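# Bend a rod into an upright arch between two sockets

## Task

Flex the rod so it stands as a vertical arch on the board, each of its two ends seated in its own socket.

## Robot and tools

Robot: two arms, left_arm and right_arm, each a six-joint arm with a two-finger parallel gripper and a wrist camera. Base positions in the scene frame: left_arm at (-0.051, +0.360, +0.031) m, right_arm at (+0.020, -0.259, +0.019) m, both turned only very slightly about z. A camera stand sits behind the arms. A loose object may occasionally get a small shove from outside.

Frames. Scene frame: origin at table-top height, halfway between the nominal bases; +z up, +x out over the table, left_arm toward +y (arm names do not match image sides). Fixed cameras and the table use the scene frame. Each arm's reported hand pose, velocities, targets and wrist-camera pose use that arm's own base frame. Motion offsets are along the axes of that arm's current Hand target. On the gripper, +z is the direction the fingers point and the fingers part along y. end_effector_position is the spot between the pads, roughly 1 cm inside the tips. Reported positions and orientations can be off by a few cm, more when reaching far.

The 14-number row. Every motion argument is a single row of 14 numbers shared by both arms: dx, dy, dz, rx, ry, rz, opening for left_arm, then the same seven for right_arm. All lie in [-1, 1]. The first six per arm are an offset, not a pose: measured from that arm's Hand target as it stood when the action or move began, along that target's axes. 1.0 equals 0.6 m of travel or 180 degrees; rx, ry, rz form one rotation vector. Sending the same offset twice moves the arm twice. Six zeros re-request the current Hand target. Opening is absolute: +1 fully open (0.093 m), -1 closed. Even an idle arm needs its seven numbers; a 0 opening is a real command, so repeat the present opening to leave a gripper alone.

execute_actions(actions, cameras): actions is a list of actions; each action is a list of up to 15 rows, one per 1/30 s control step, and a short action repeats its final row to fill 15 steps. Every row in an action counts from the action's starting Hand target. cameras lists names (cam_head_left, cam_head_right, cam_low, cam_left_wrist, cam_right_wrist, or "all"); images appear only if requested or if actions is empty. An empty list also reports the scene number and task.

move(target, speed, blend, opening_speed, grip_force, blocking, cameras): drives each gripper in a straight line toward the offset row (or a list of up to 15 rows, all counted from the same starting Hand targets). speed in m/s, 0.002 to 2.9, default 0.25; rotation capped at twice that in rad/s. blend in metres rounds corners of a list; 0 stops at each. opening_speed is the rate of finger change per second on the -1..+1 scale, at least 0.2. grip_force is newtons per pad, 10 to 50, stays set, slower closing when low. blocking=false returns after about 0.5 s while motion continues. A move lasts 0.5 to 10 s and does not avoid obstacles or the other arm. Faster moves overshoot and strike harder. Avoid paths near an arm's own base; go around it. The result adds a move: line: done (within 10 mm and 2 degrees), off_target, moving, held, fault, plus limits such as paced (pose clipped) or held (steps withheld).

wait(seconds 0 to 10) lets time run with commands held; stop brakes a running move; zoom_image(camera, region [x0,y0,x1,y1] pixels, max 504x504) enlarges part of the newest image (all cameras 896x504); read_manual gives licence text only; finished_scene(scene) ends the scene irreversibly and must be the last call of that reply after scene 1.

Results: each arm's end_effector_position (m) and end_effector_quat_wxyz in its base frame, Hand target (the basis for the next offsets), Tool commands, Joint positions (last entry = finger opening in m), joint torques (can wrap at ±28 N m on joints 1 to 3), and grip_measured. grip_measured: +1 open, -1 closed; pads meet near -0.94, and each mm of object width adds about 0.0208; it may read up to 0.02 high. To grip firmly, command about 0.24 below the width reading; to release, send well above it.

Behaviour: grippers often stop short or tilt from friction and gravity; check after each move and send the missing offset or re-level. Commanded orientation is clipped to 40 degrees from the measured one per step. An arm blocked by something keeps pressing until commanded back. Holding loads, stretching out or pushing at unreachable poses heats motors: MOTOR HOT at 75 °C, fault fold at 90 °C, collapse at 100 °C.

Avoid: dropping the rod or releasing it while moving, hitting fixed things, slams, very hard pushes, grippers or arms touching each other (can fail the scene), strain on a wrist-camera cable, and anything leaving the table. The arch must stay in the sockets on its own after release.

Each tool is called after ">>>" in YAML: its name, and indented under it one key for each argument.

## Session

>>> execute_actions:
  actions: []

>>> zoom_image:
  camera: "cam_head_left"
  region: [320, 170, 640, 350]

Scene clock: 0.00 s.
left_arm: end_effector_position=(+0.3971, +0.0119, +0.0895) grip_measured=+1.000 end_effector_quat_wxyz=(+0.560, -0.059, +0.826, +0.031) | right_arm: end_effector_position=(+0.3828, +0.0024, +0.0786) grip_measured=+1.000 end_effector_quat_wxyz=(+0.574, +0.008, +0.818, -0.027)
Joint positions: left_arm=[-0.033 1.56 0.417 0.759 -0.149 -0.076 0.093] | right_arm=[0.051 1.594 0.321 0.926 0.101 -0.001 0.093]
Joint velocities: within noise
Joint torques (N m): no reading
Heat: left arm: 28 °C; right arm: 27 °C.
Hand target: left_arm +0.4002, +0.0118, +0.0971; +0.570, -0.060, +0.819, +0.030 | right_arm +0.3866, +0.0026, +0.0873; +0.586, +0.009, +0.810, -0.026
Tool commands: left_gripper/opening=+1.0 right_gripper/opening=+1.0

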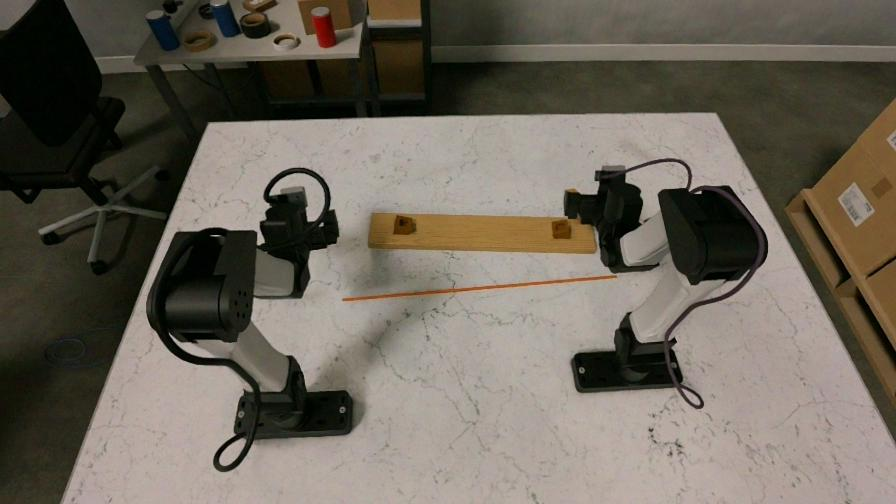

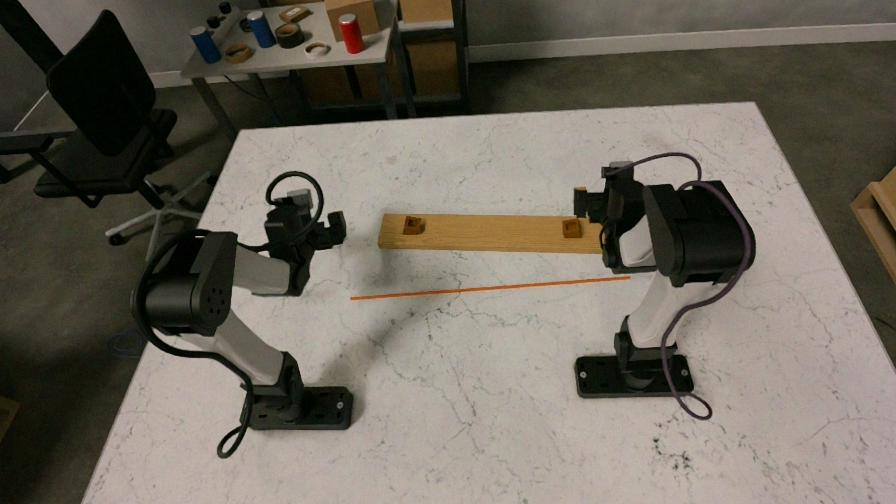

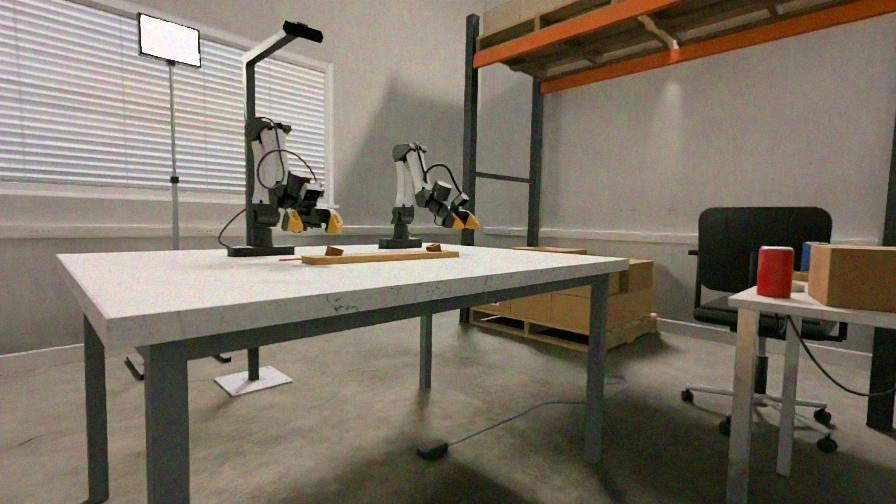

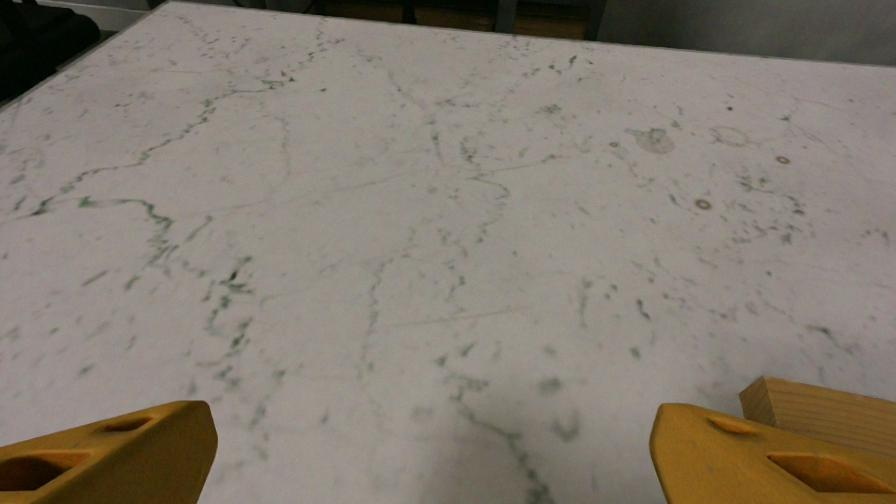

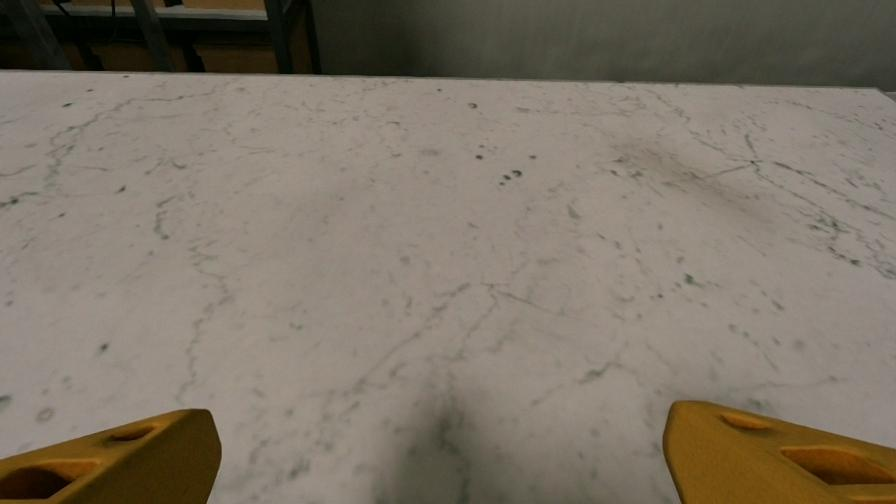

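Scaled by 1.575.

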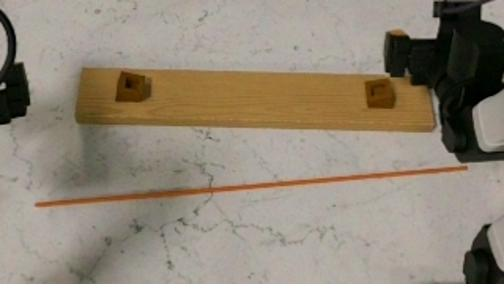

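>>> move:
  target: [0.177,-0.190,-0.218,0.312,0.296,0.457,1,0.149,0.022,-0.256,-0.337,0.2875,-0.452,1]
  speed: 0.5
  cameras: ["cam_head_left","cam_left_wrist","cam_right_wrist"]

>>> zoom_image:
  camera: "cam_head_left"
  region: [380, 200, 600, 250]

Scene clock: 10.73 s.
left_arm: end_effector_position=(+0.2522, -0.1206, +0.0426) grip_measured=+1.000 end_effector_quat_wxyz=(-0.002, +0.681, +0.732, -0.004) | right_arm: end_effector_position=(+0.2061, +0.0205, +0.0440) grip_measured=+1.000 end_effector_quat_wxyz=(+0.005, +0.726, -0.688, -0.005)
Joint positions: left_arm=[-0.442 1.668 1.058 -0.966 0.007 1.057 0.093] | right_arm=[0.099 1.394 0.801 -0.991 -0.001 -1.525 0.093]
Joint torques (N m): left_arm=[-0.34 -4.18 6.82 0.12 -0.03 0.07] | right_arm=[0.68 -2.85 9.89 0.18 -0.16 -0.14]
Heat: left arm: 30 °C; right arm: 29 °C.
Hand target: left_arm +0.2572, -0.1232, +0.0453; -0.001, +0.688, +0.725, +0.000 | right_arm +0.2135, +0.0225, +0.0500; +0.001, +0.732, -0.682, +0.000
Off the commanded pose: left_arm 0.006 m, 1 deg | right_arm 0.010 m, 1 deg.
move: done
Images, in order (width x height): cam_head_left 896x504, cam_left_wrist 896x504, cam_right_wrist 896x504.

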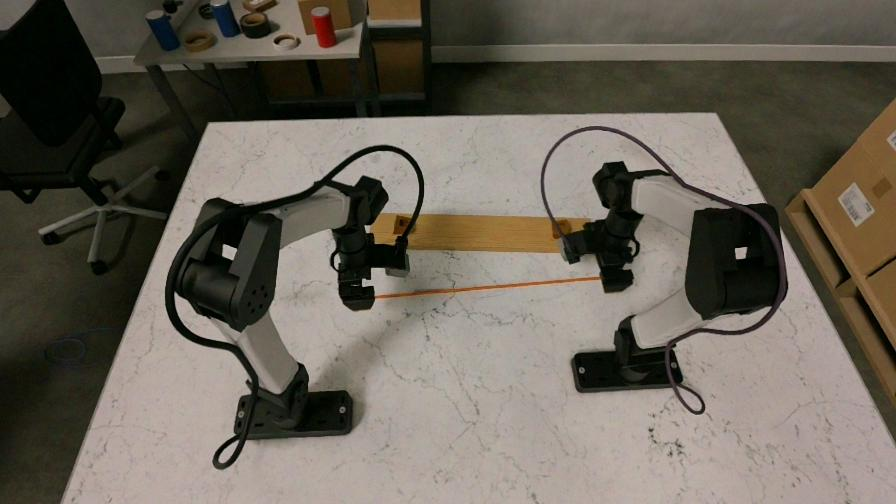

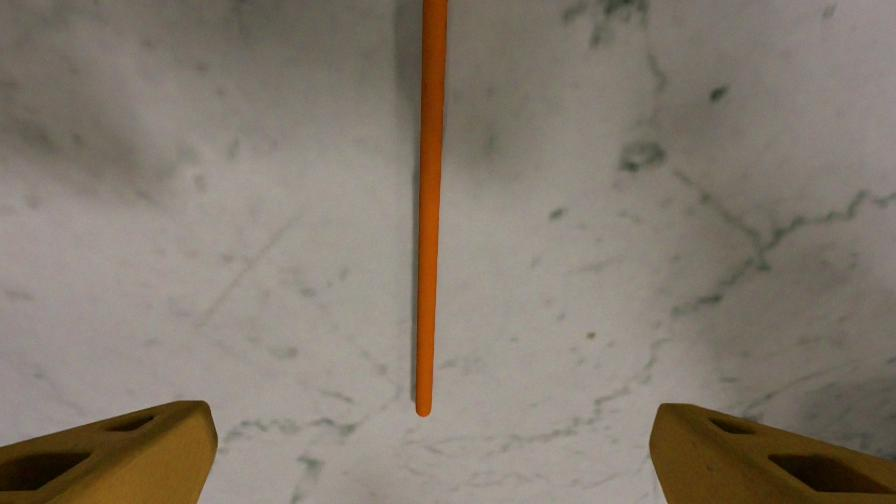

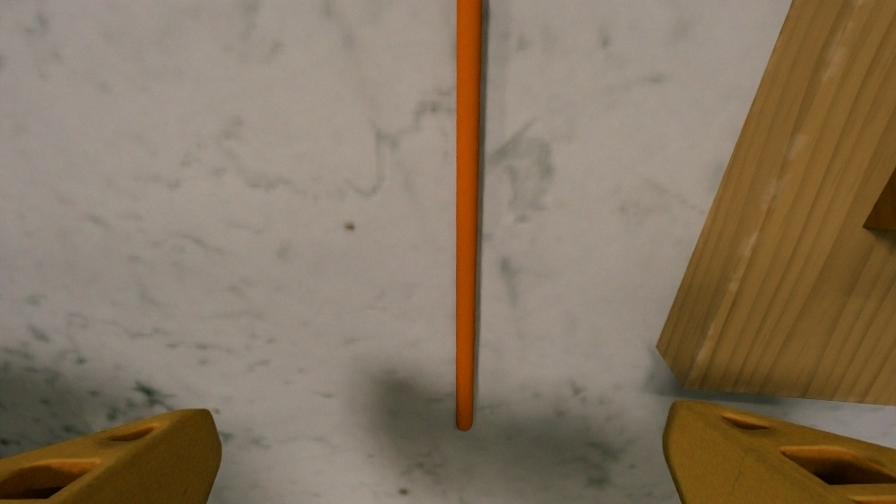

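Scaled by 2.291.

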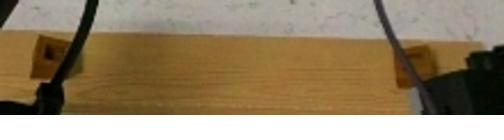

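>>> move:
  target:
    - [0,-0.004,0.07,0,0,0.011,1,0,-0.007,0.072,0,0,0,1]
    - [0,-0.004,0.105,0,0,0.011,1,0,-0.007,0.109,0,0,0,1]
  speed: [0.2,0.06]
  blend: 0.004

>>> move:
  target: [0,0,0,0,0,0,-1,0,0,0,0,0,0,-1]
  opening_speed: 1.8
  cameras: ["cam_left_wrist","cam_right_wrist"]

Scene clock: 15.57 s.
left_arm: end_effector_position=(+0.2516, -0.1198, -0.0124) grip_measured=+1.000 end_effector_quat_wxyz=(-0.008, +0.692, +0.721, -0.005) | right_arm: end_effector_position=(+0.2142, +0.0208, -0.0098) grip_measured=+1.000 end_effector_quat_wxyz=(+0.007, +0.726, -0.687, -0.004)
Joint positions: left_arm=[-0.442 1.779 0.942 -0.752 0.004 1.088 0.093] | right_arm=[0.099 1.543 0.691 -0.735 0.002 -1.527 0.093]
Joint torques (N m): left_arm=[-0.64 -4.4 3.6 0.52 0.02 0.07] | right_arm=[0.65 -3.18 4.72 0.68 -0.23 -0.13]
Heat: left arm: 30 °C; right arm: 30 °C.
Hand target: left_arm +0.2547, -0.1233, -0.0177; -0.001, +0.701, +0.713, +0.000 | right_arm +0.2176, +0.0227, -0.0153; +0.001, +0.732, -0.682, +0.000
Off the commanded pose: left_arm 0.007 m, 2 deg | right_arm 0.007 m, 1 deg.
move: done

Scene clock: 16.90 s.
left_arm: end_effector_position=(+0.2561, -0.1218, -0.0124) grip_measured=-0.952 end_effector_quat_wxyz=(+0.001, +0.693, +0.721, -0.001) | right_arm: end_effector_position=(+0.2198, +0.0213, -0.0098) grip_measured=-0.963 end_effector_quat_wxyz=(-0.002, +0.727, -0.687, +0.003)
Joint positions: left_arm=[-0.442 1.779 0.942 -0.732 0.003 1.089 0] | right_arm=[0.099 1.543 0.691 -0.712 0.002 -1.529 0]
Joint torques (N m): left_arm=[-0.65 -4.45 3.52 0.37 0.02 0.04] | right_arm=[0.61 -3.18 4.9 0.49 -0.2 -0.1]
Heat: left arm: 30 °C; right arm: 30 °C.
Hand target: left_arm +0.2547, -0.1233, -0.0177; -0.001, +0.701, +0.713, +0.000 | right_arm +0.2175, +0.0227, -0.0153; +0.001, +0.732, -0.682, +0.000
Off the commanded pose: left_arm 0.006 m, 1 deg | right_arm 0.006 m, 1 deg.
move: done
Images, in order (width x height): cam_left_wrist 896x504, cam_right_wrist 896x504.

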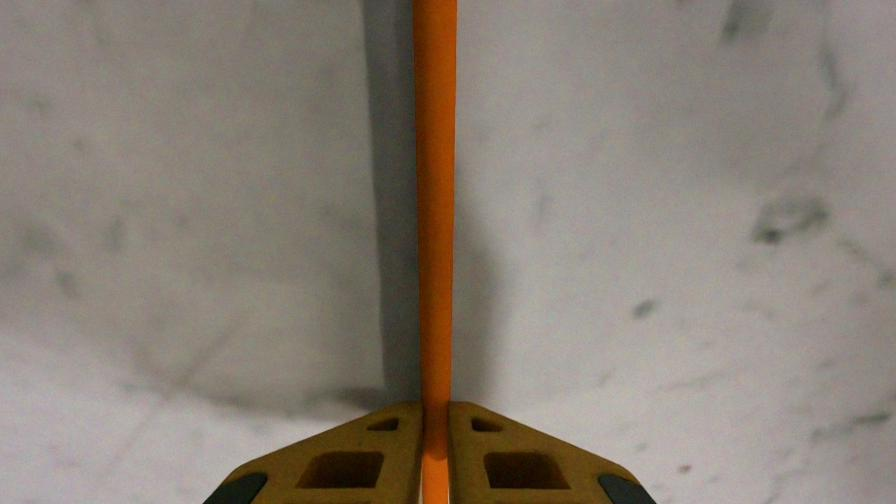

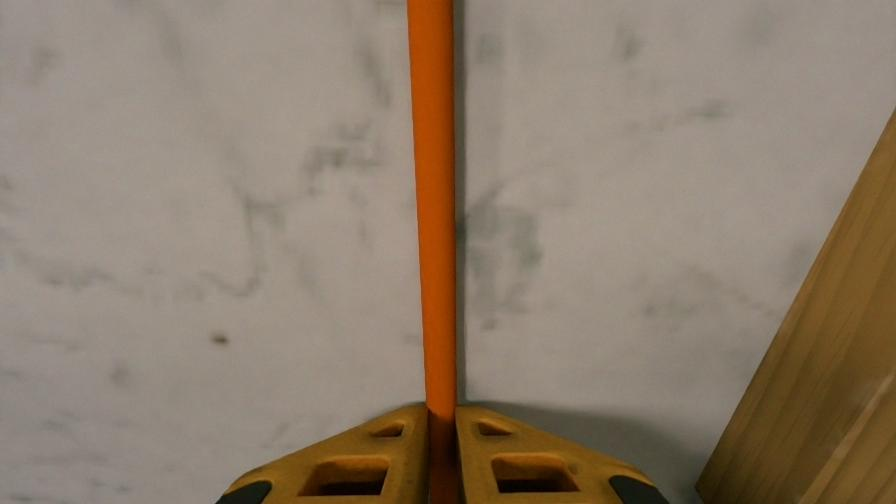

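>>> move:
  target:
    - [-0.07,0.06,-0.21,0.006,-0.19,0.008,-1,-0.06,-0.06,-0.22,0.01,-0.19,0.014,-1]
    - [-0.185,0.261,-0.22,0.013,-0.417,0.018,-1,-0.142,-0.228,-0.231,0.023,-0.417,0.030,-1]
  speed: 0.16
  blend: 0.04
  cameras: ["cam_head_left","cam_low","cam_left_wrist"]

>>> zoom_image:
  camera: "cam_low"
  region: [300, 200, 450, 280]

>>> zoom_image:
  camera: "cam_head_left"
  region: [360, 190, 450, 250]

>>> zoom_image:
  camera: "cam_head_left"
  region: [515, 190, 605, 250]

Scene clock: 28.93 s.
left_arm: end_effector_position=(+0.4196, -0.2152, +0.1061) grip_measured=-0.963 end_effector_quat_wxyz=(+0.409, +0.570, +0.577, -0.419) | right_arm: end_effector_position=(+0.3450, +0.1009, +0.1131) grip_measured=-0.974 end_effector_quat_wxyz=(-0.426, +0.550, -0.595, -0.402)
Joint positions: left_arm=[-0.131 2.166 1.502 -0.545 1.228 1.171 0] | right_arm=[-0.174 2.028 1.319 -1.17 -1.235 -1.887 0]
Joint torques (N m): left_arm=[-2.85 -8.4 5.16 0.97 1.2 -0.09] | right_arm=[3.41 -6.64 8.47 -0.33 -1.53 -0.17]
Heat: left arm: 32 °C; right arm: 30 °C.
Hand target: left_arm +0.4135, -0.2317, +0.1140; +0.420, +0.574, +0.547, -0.441 | right_arm +0.3482, +0.1176, +0.1230; -0.439, +0.549, -0.572, -0.422
Off the commanded pose: left_arm 0.019 m, 4 deg | right_arm 0.020 m, 4 deg.
move: off_target (left_arm, right_arm)
Images, in order (width x height): cam_head_left 896x504, cam_low 896x504, cam_left_wrist 896x504.

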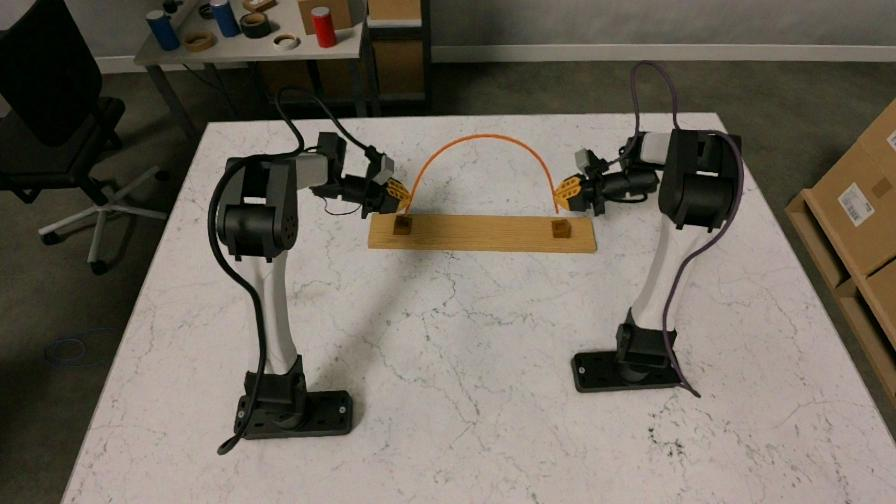

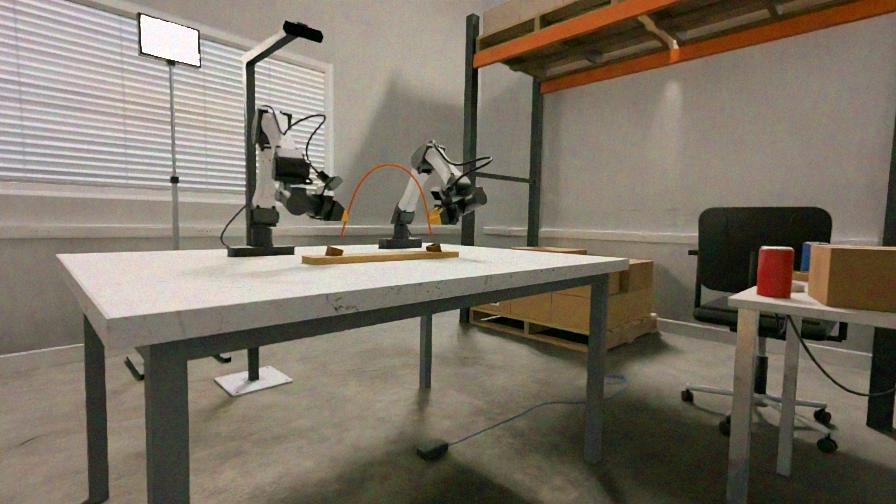

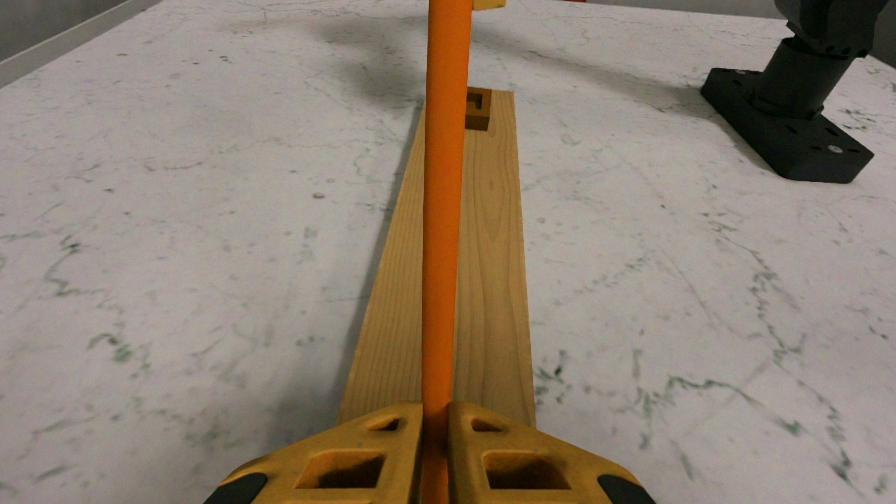

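Scaled by 3.360.

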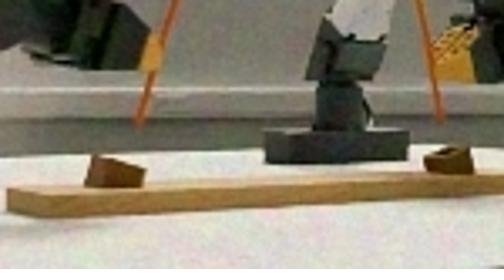

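Scaled by 5.600.

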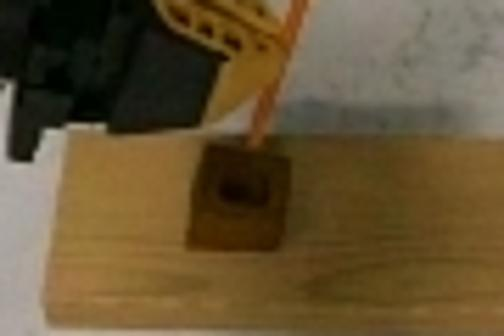

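Scaled by 5.600.

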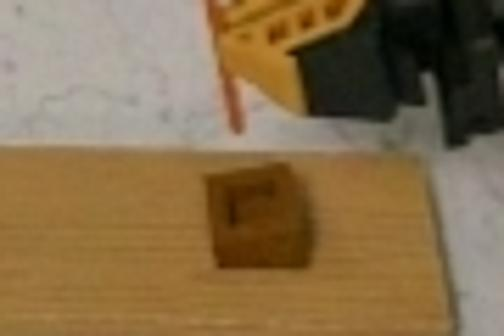

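>>> move:
  target: [0.034,-0.003,0.001,0,0,0,-1,0.035,0.017,-0.001,0,0,0,-1]
  speed: 0.08
  cameras: ["cam_head_left"]

>>> zoom_image:
  camera: "cam_head_left"
  region: [360, 190, 450, 250]

>>> zoom_image:
  camera: "cam_head_left"
  region: [515, 190, 605, 250]

Scene clock: 36.20 s.
left_arm: end_effector_position=(+0.4192, -0.2135, +0.0920) grip_measured=-0.963 end_effector_quat_wxyz=(+0.410, +0.568, +0.577, -0.420) | right_arm: end_effector_position=(+0.3402, +0.1017, +0.1006) grip_measured=-0.974 end_effector_quat_wxyz=(-0.429, +0.560, -0.584, -0.403)
Joint positions: left_arm=[-0.127 2.188 1.476 -0.502 1.232 1.175 0] | right_arm=[-0.174 2.058 1.3 -1.17 -1.235 -1.958 0]
Joint torques (N m): left_arm=[-2.25 -7.65 4.38 0.93 1.22 0.11] | right_arm=[1.77 -6.86 4.78 -0.28 -1.41 -0.15]
Heat: left arm: 34 °C; right arm: 30 °C.
Hand target: left_arm +0.4119, -0.2269, +0.0941; +0.420, +0.574, +0.547, -0.441 | right_arm +0.3378, +0.1120, +0.1028; -0.439, +0.549, -0.572, -0.423
Off the commanded pose: left_arm 0.015 m, 4 deg | right_arm 0.011 m, 3 deg.
move: off_target (left_arm, right_arm)
Images, in order (width x height): cam_head_left 896x504.

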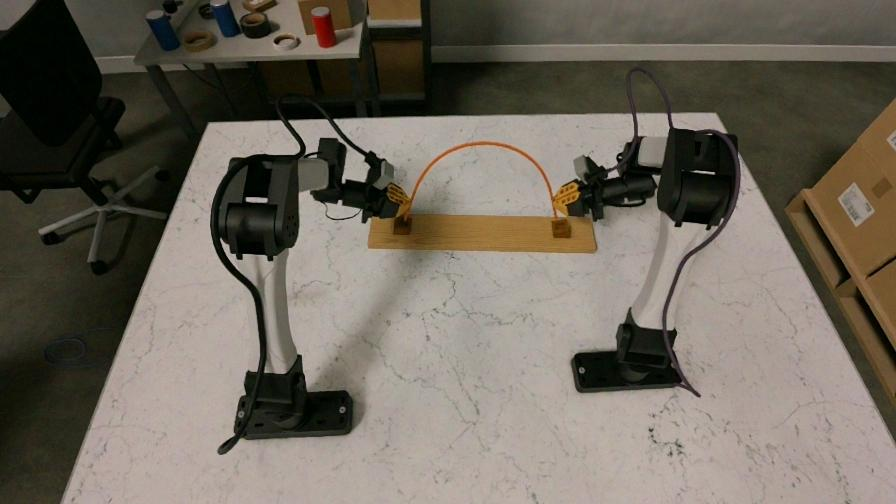

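Scaled by 5.600.

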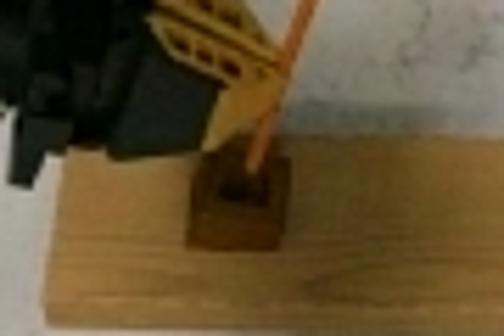

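Scaled by 5.600.

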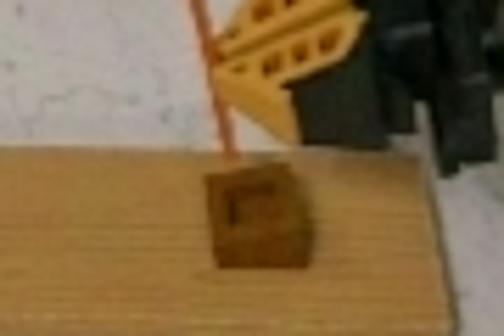

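>>> move:
  target:
    - [0.008,-0.002,-0.005,0,0,0,-1,0.008,0.015,-0.012,0,0,0,-1]
    - [0.067,-0.002,-0.0045,0,0,0,-1,0.070,0.015,-0.0105,0,0,0,-1]
  speed: 0.06
  cameras: ["cam_head_left","cam_low","cam_left_wrist"]

>>> zoom_image:
  camera: "cam_head_left"
  region: [380, 200, 440, 240]

>>> zoom_image:
  camera: "cam_head_left"
  region: [530, 205, 590, 245]

>>> zoom_image:
  camera: "cam_low"
  region: [300, 200, 450, 280]

Scene clock: 42.47 s.
left_arm: end_effector_position=(+0.4170, -0.2052, +0.0669) grip_measured=-0.963 end_effector_quat_wxyz=(+0.422, +0.568, +0.560, -0.432) | right_arm: end_effector_position=(+0.3285, +0.0905, +0.0705) grip_measured=-0.974 end_effector_quat_wxyz=(-0.430, +0.547, -0.588, -0.412)
Joint positions: left_arm=[-0.102 2.258 1.458 -0.484 1.284 1.266 0] | right_arm=[-0.217 2.131 1.243 -1.167 -1.236 -2.063 0]
Joint torques (N m): left_arm=[-1.69 -6.83 3.95 0.77 0.83 0.16] | right_arm=[0.99 -6.2 3.69 -0.1 -1.07 -0.19]
Heat: left arm: 35 °C; right arm: 30 °C.
Hand target: left_arm +0.4114, -0.2138, +0.0559; +0.420, +0.574, +0.547, -0.441 | right_arm +0.3280, +0.0955, +0.0638; -0.439, +0.549, -0.572, -0.423
Off the commanded pose: left_arm 0.015 m, 2 deg | right_arm 0.008 m, 2 deg.
joint sent to its limit (right arm) — joint 6 (wrist roll), lower limit. The joint targets still meet the commanded pose.
move: off_target (left_arm)
Images, in order (width x height): cam_head_left 896x504, cam_low 896x504, cam_left_wrist 896x504.

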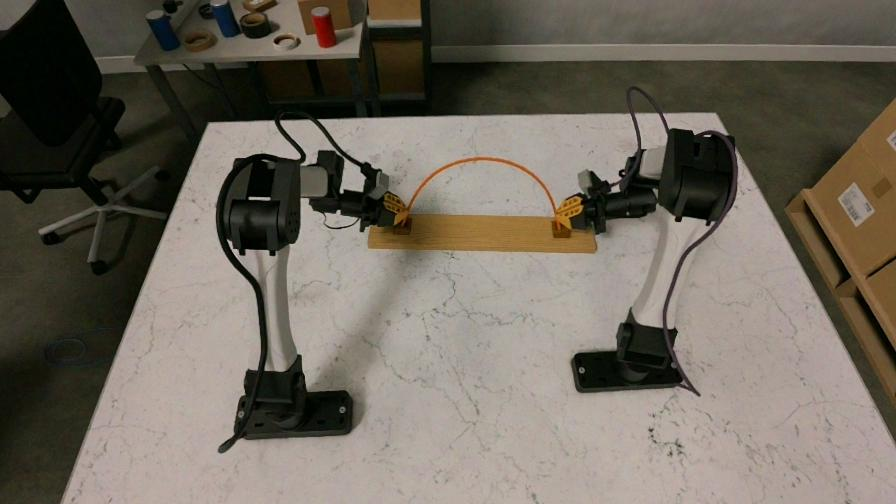

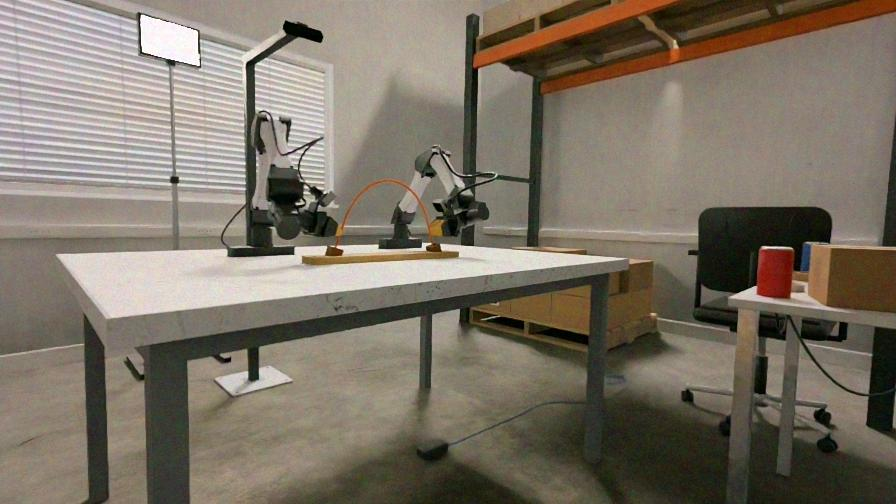

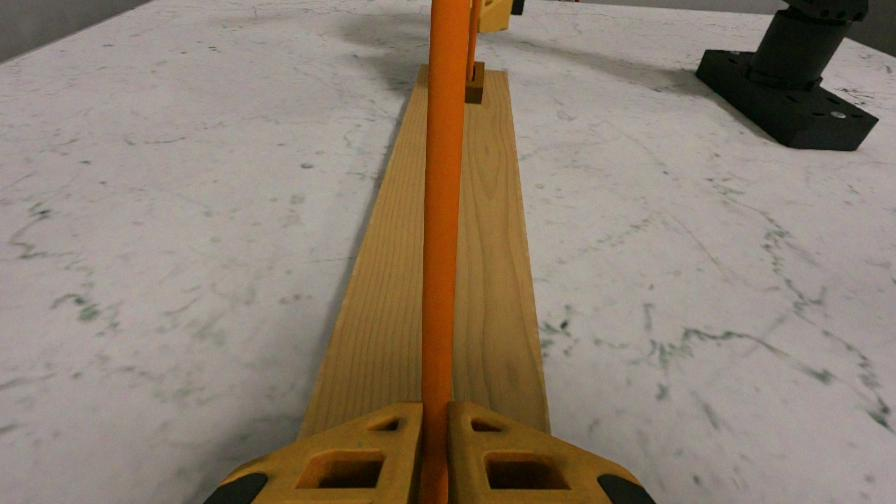

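Scaled by 8.400.

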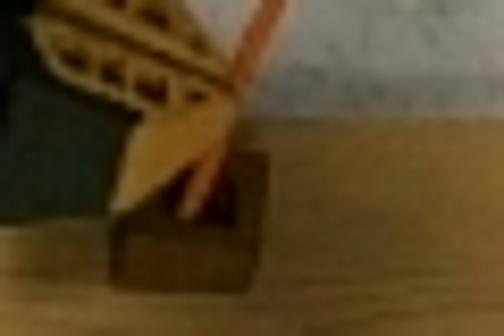

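Scaled by 8.400.

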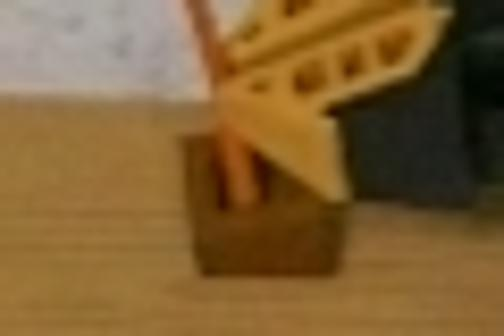

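Scaled by 3.360.

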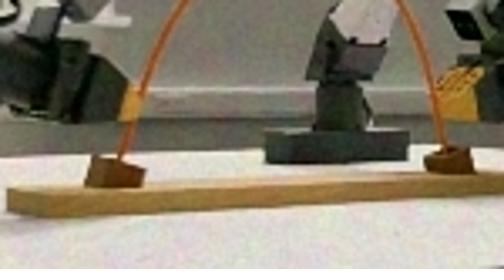

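>>> move:
  target: [-0.005,0,0,0,0,0,-1,0.01,0,0,0,0,0,-1]
  speed: 0.06

>>> move:
  target: [0,0,0,0,0,0,-0.1,-0.01,0,0,0,0,0,-0.1]
  opening_speed: 0.6
  cameras: ["cam_head_left"]

>>> move:
  target: [0,0,-0.15,0,0,0,0,0,0,-0.12,0,0,0,0]
  speed: 0.15
  cameras: ["cam_head_left","cam_left_wrist","cam_right_wrist"]

Scene clock: 45.20 s.
left_arm: end_effector_position=(+0.4170, -0.2052, +0.0669) grip_measured=-0.963 end_effector_quat_wxyz=(+0.422, +0.568, +0.560, -0.432) | right_arm: end_effector_position=(+0.3293, +0.0901, +0.0700) grip_measured=-0.974 end_effector_quat_wxyz=(+0.436, -0.539, +0.589, +0.416)
Joint positions: left_arm=[-0.102 2.258 1.458 -0.484 1.284 1.267 0] | right_arm=[-0.221 2.138 1.238 -1.162 -1.254 -2.063 0]
Joint torques (N m): left_arm=[-1.96 -7.3 4.04 0.74 0.84 0.11] | right_arm=[0.94 -5.85 3.52 0.03 -0.85 -0.18]
Heat: left arm: 35 °C; right arm: 30 °C.
Hand target: left_arm +0.4113, -0.2146, +0.0588; +0.420, +0.574, +0.548, -0.441 | right_arm +0.3280, +0.0939, +0.0581; +0.439, -0.549, +0.572, +0.422
Off the commanded pose: left_arm 0.014 m, 2 deg | right_arm 0.013 m, 2 deg.
joint sent to its limit (right arm) — joint 6 (wrist roll), lower limit. The joint targets still meet the commanded pose.
move: off_target (left_arm, right_arm)

Scene clock: 46.90 s.
left_arm: end_effector_position=(+0.4131, -0.2125, +0.0649) grip_measured=-0.103 end_effector_quat_wxyz=(+0.416, +0.572, +0.556, -0.437) | right_arm: end_effector_position=(+0.3294, +0.0931, +0.0690) grip_measured=-0.102 end_effector_quat_wxyz=(-0.437, +0.547, -0.582, -0.413)
Joint positions: left_arm=[-0.12 2.263 1.458 -0.484 1.284 1.267 0.04] | right_arm=[-0.211 2.138 1.237 -1.15 -1.253 -2.07 0.04]
Joint torques (N m): left_arm=[-0.2 -7.61 4.01 0.75 0.8 0.08] | right_arm=[0.62 -6.79 4.23 -0.24 -0.89 -0.11]
Heat: left arm: 35 °C; right arm: 30 °C.
Hand target: left_arm +0.4113, -0.2145, +0.0588; +0.420, +0.574, +0.548, -0.441 | right_arm +0.3281, +0.0954, +0.0638; -0.439, +0.549, -0.572, -0.422
Off the commanded pose: left_arm 0.007 m, 1 deg | right_arm 0.006 m, 2 deg.
joint sent to its limit (right arm) — joint 6 (wrist roll), lower limit. The joint targets still meet the commanded pose.
move: done
Images, in order (width x height): cam_head_left 896x504.

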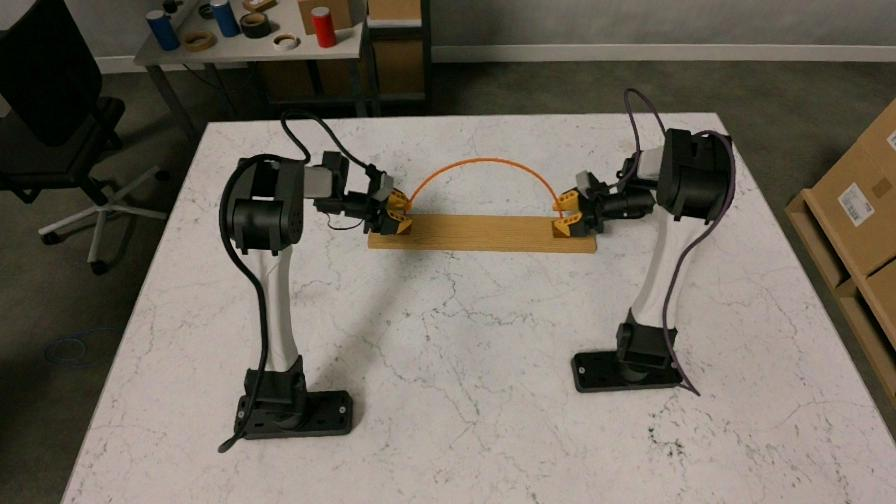

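Scene clock: 48.93 s.
left_arm: end_effector_position=(+0.4121, -0.1264, +0.0837) grip_measured=-0.003 end_effector_quat_wxyz=(+0.415, +0.568, +0.557, -0.442) | right_arm: end_effector_position=(+0.3182, +0.0294, +0.0661) grip_measured=-0.002 end_effector_quat_wxyz=(+0.407, -0.505, +0.655, +0.387)
Joint positions: left_arm=[0.085 2.415 1.796 -1.387 1.275 2.001 0.045] | right_arm=[-0.402 2.109 1.237 -1.254 -1.121 -2.07 0.045]
Joint torques (N m): left_arm=[-0.2 -7.83 6.15 -0.48 0.67 0.19] | right_arm=[-0.03 -10.97 7.49 -0.64 -0.83 -0.12]
Heat: left arm: 35 °C; right arm: 30 °C.
Hand target: left_arm +0.4154, -0.1278, +0.0821; +0.420, +0.574, +0.547, -0.441 | right_arm +0.3253, +0.0259, +0.0825; +0.439, -0.549, +0.572, +0.422
Off the commanded pose: left_arm 0.004 m, 1 deg | right_arm 0.018 m, 12 deg.
joint sent to its limit (right arm) — joint 6 (wrist roll), lower limit. The joint targets are off in orientation, not in position.
move: off_target (right_arm)
Images, in order (width x height): cam_head_left 896x504, cam_left_wrist 896x504, cam_right_wrist 896x504.

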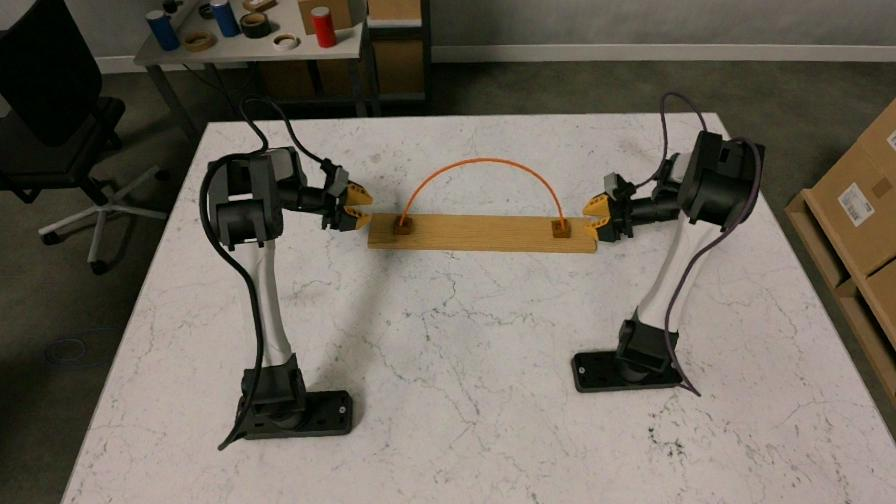

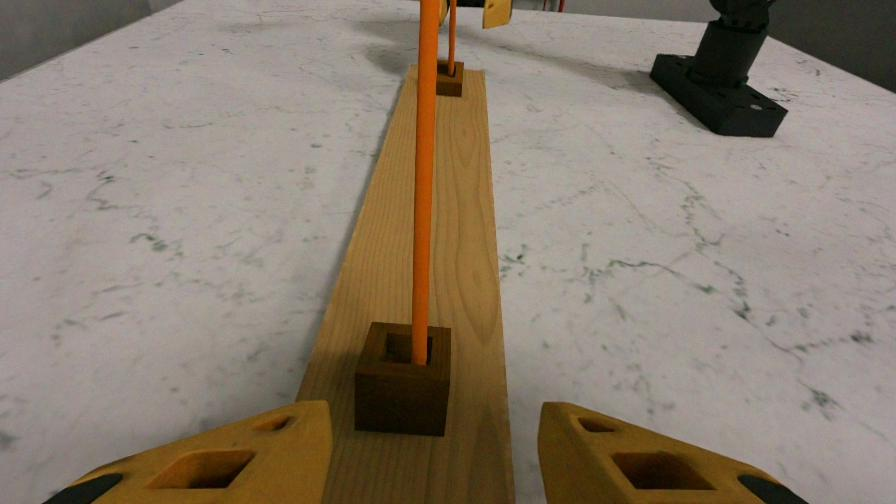

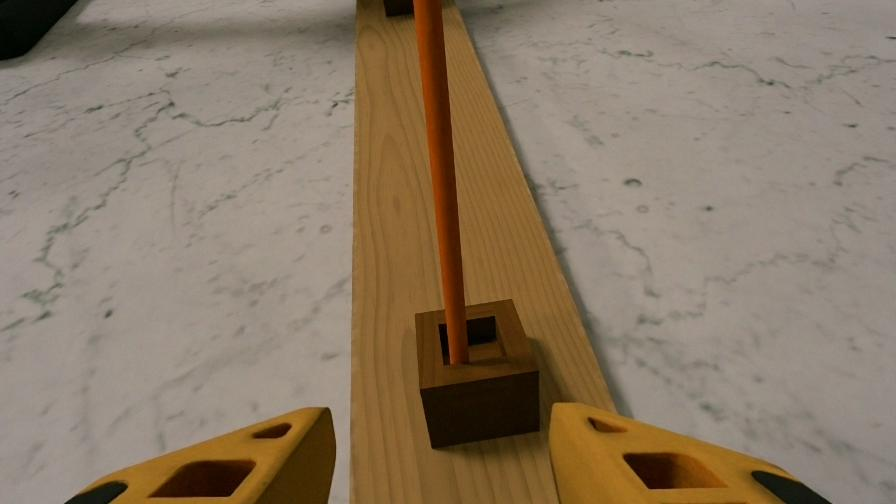

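>>> finished_scene:
  scene: 3

The scene is finished: the task was done.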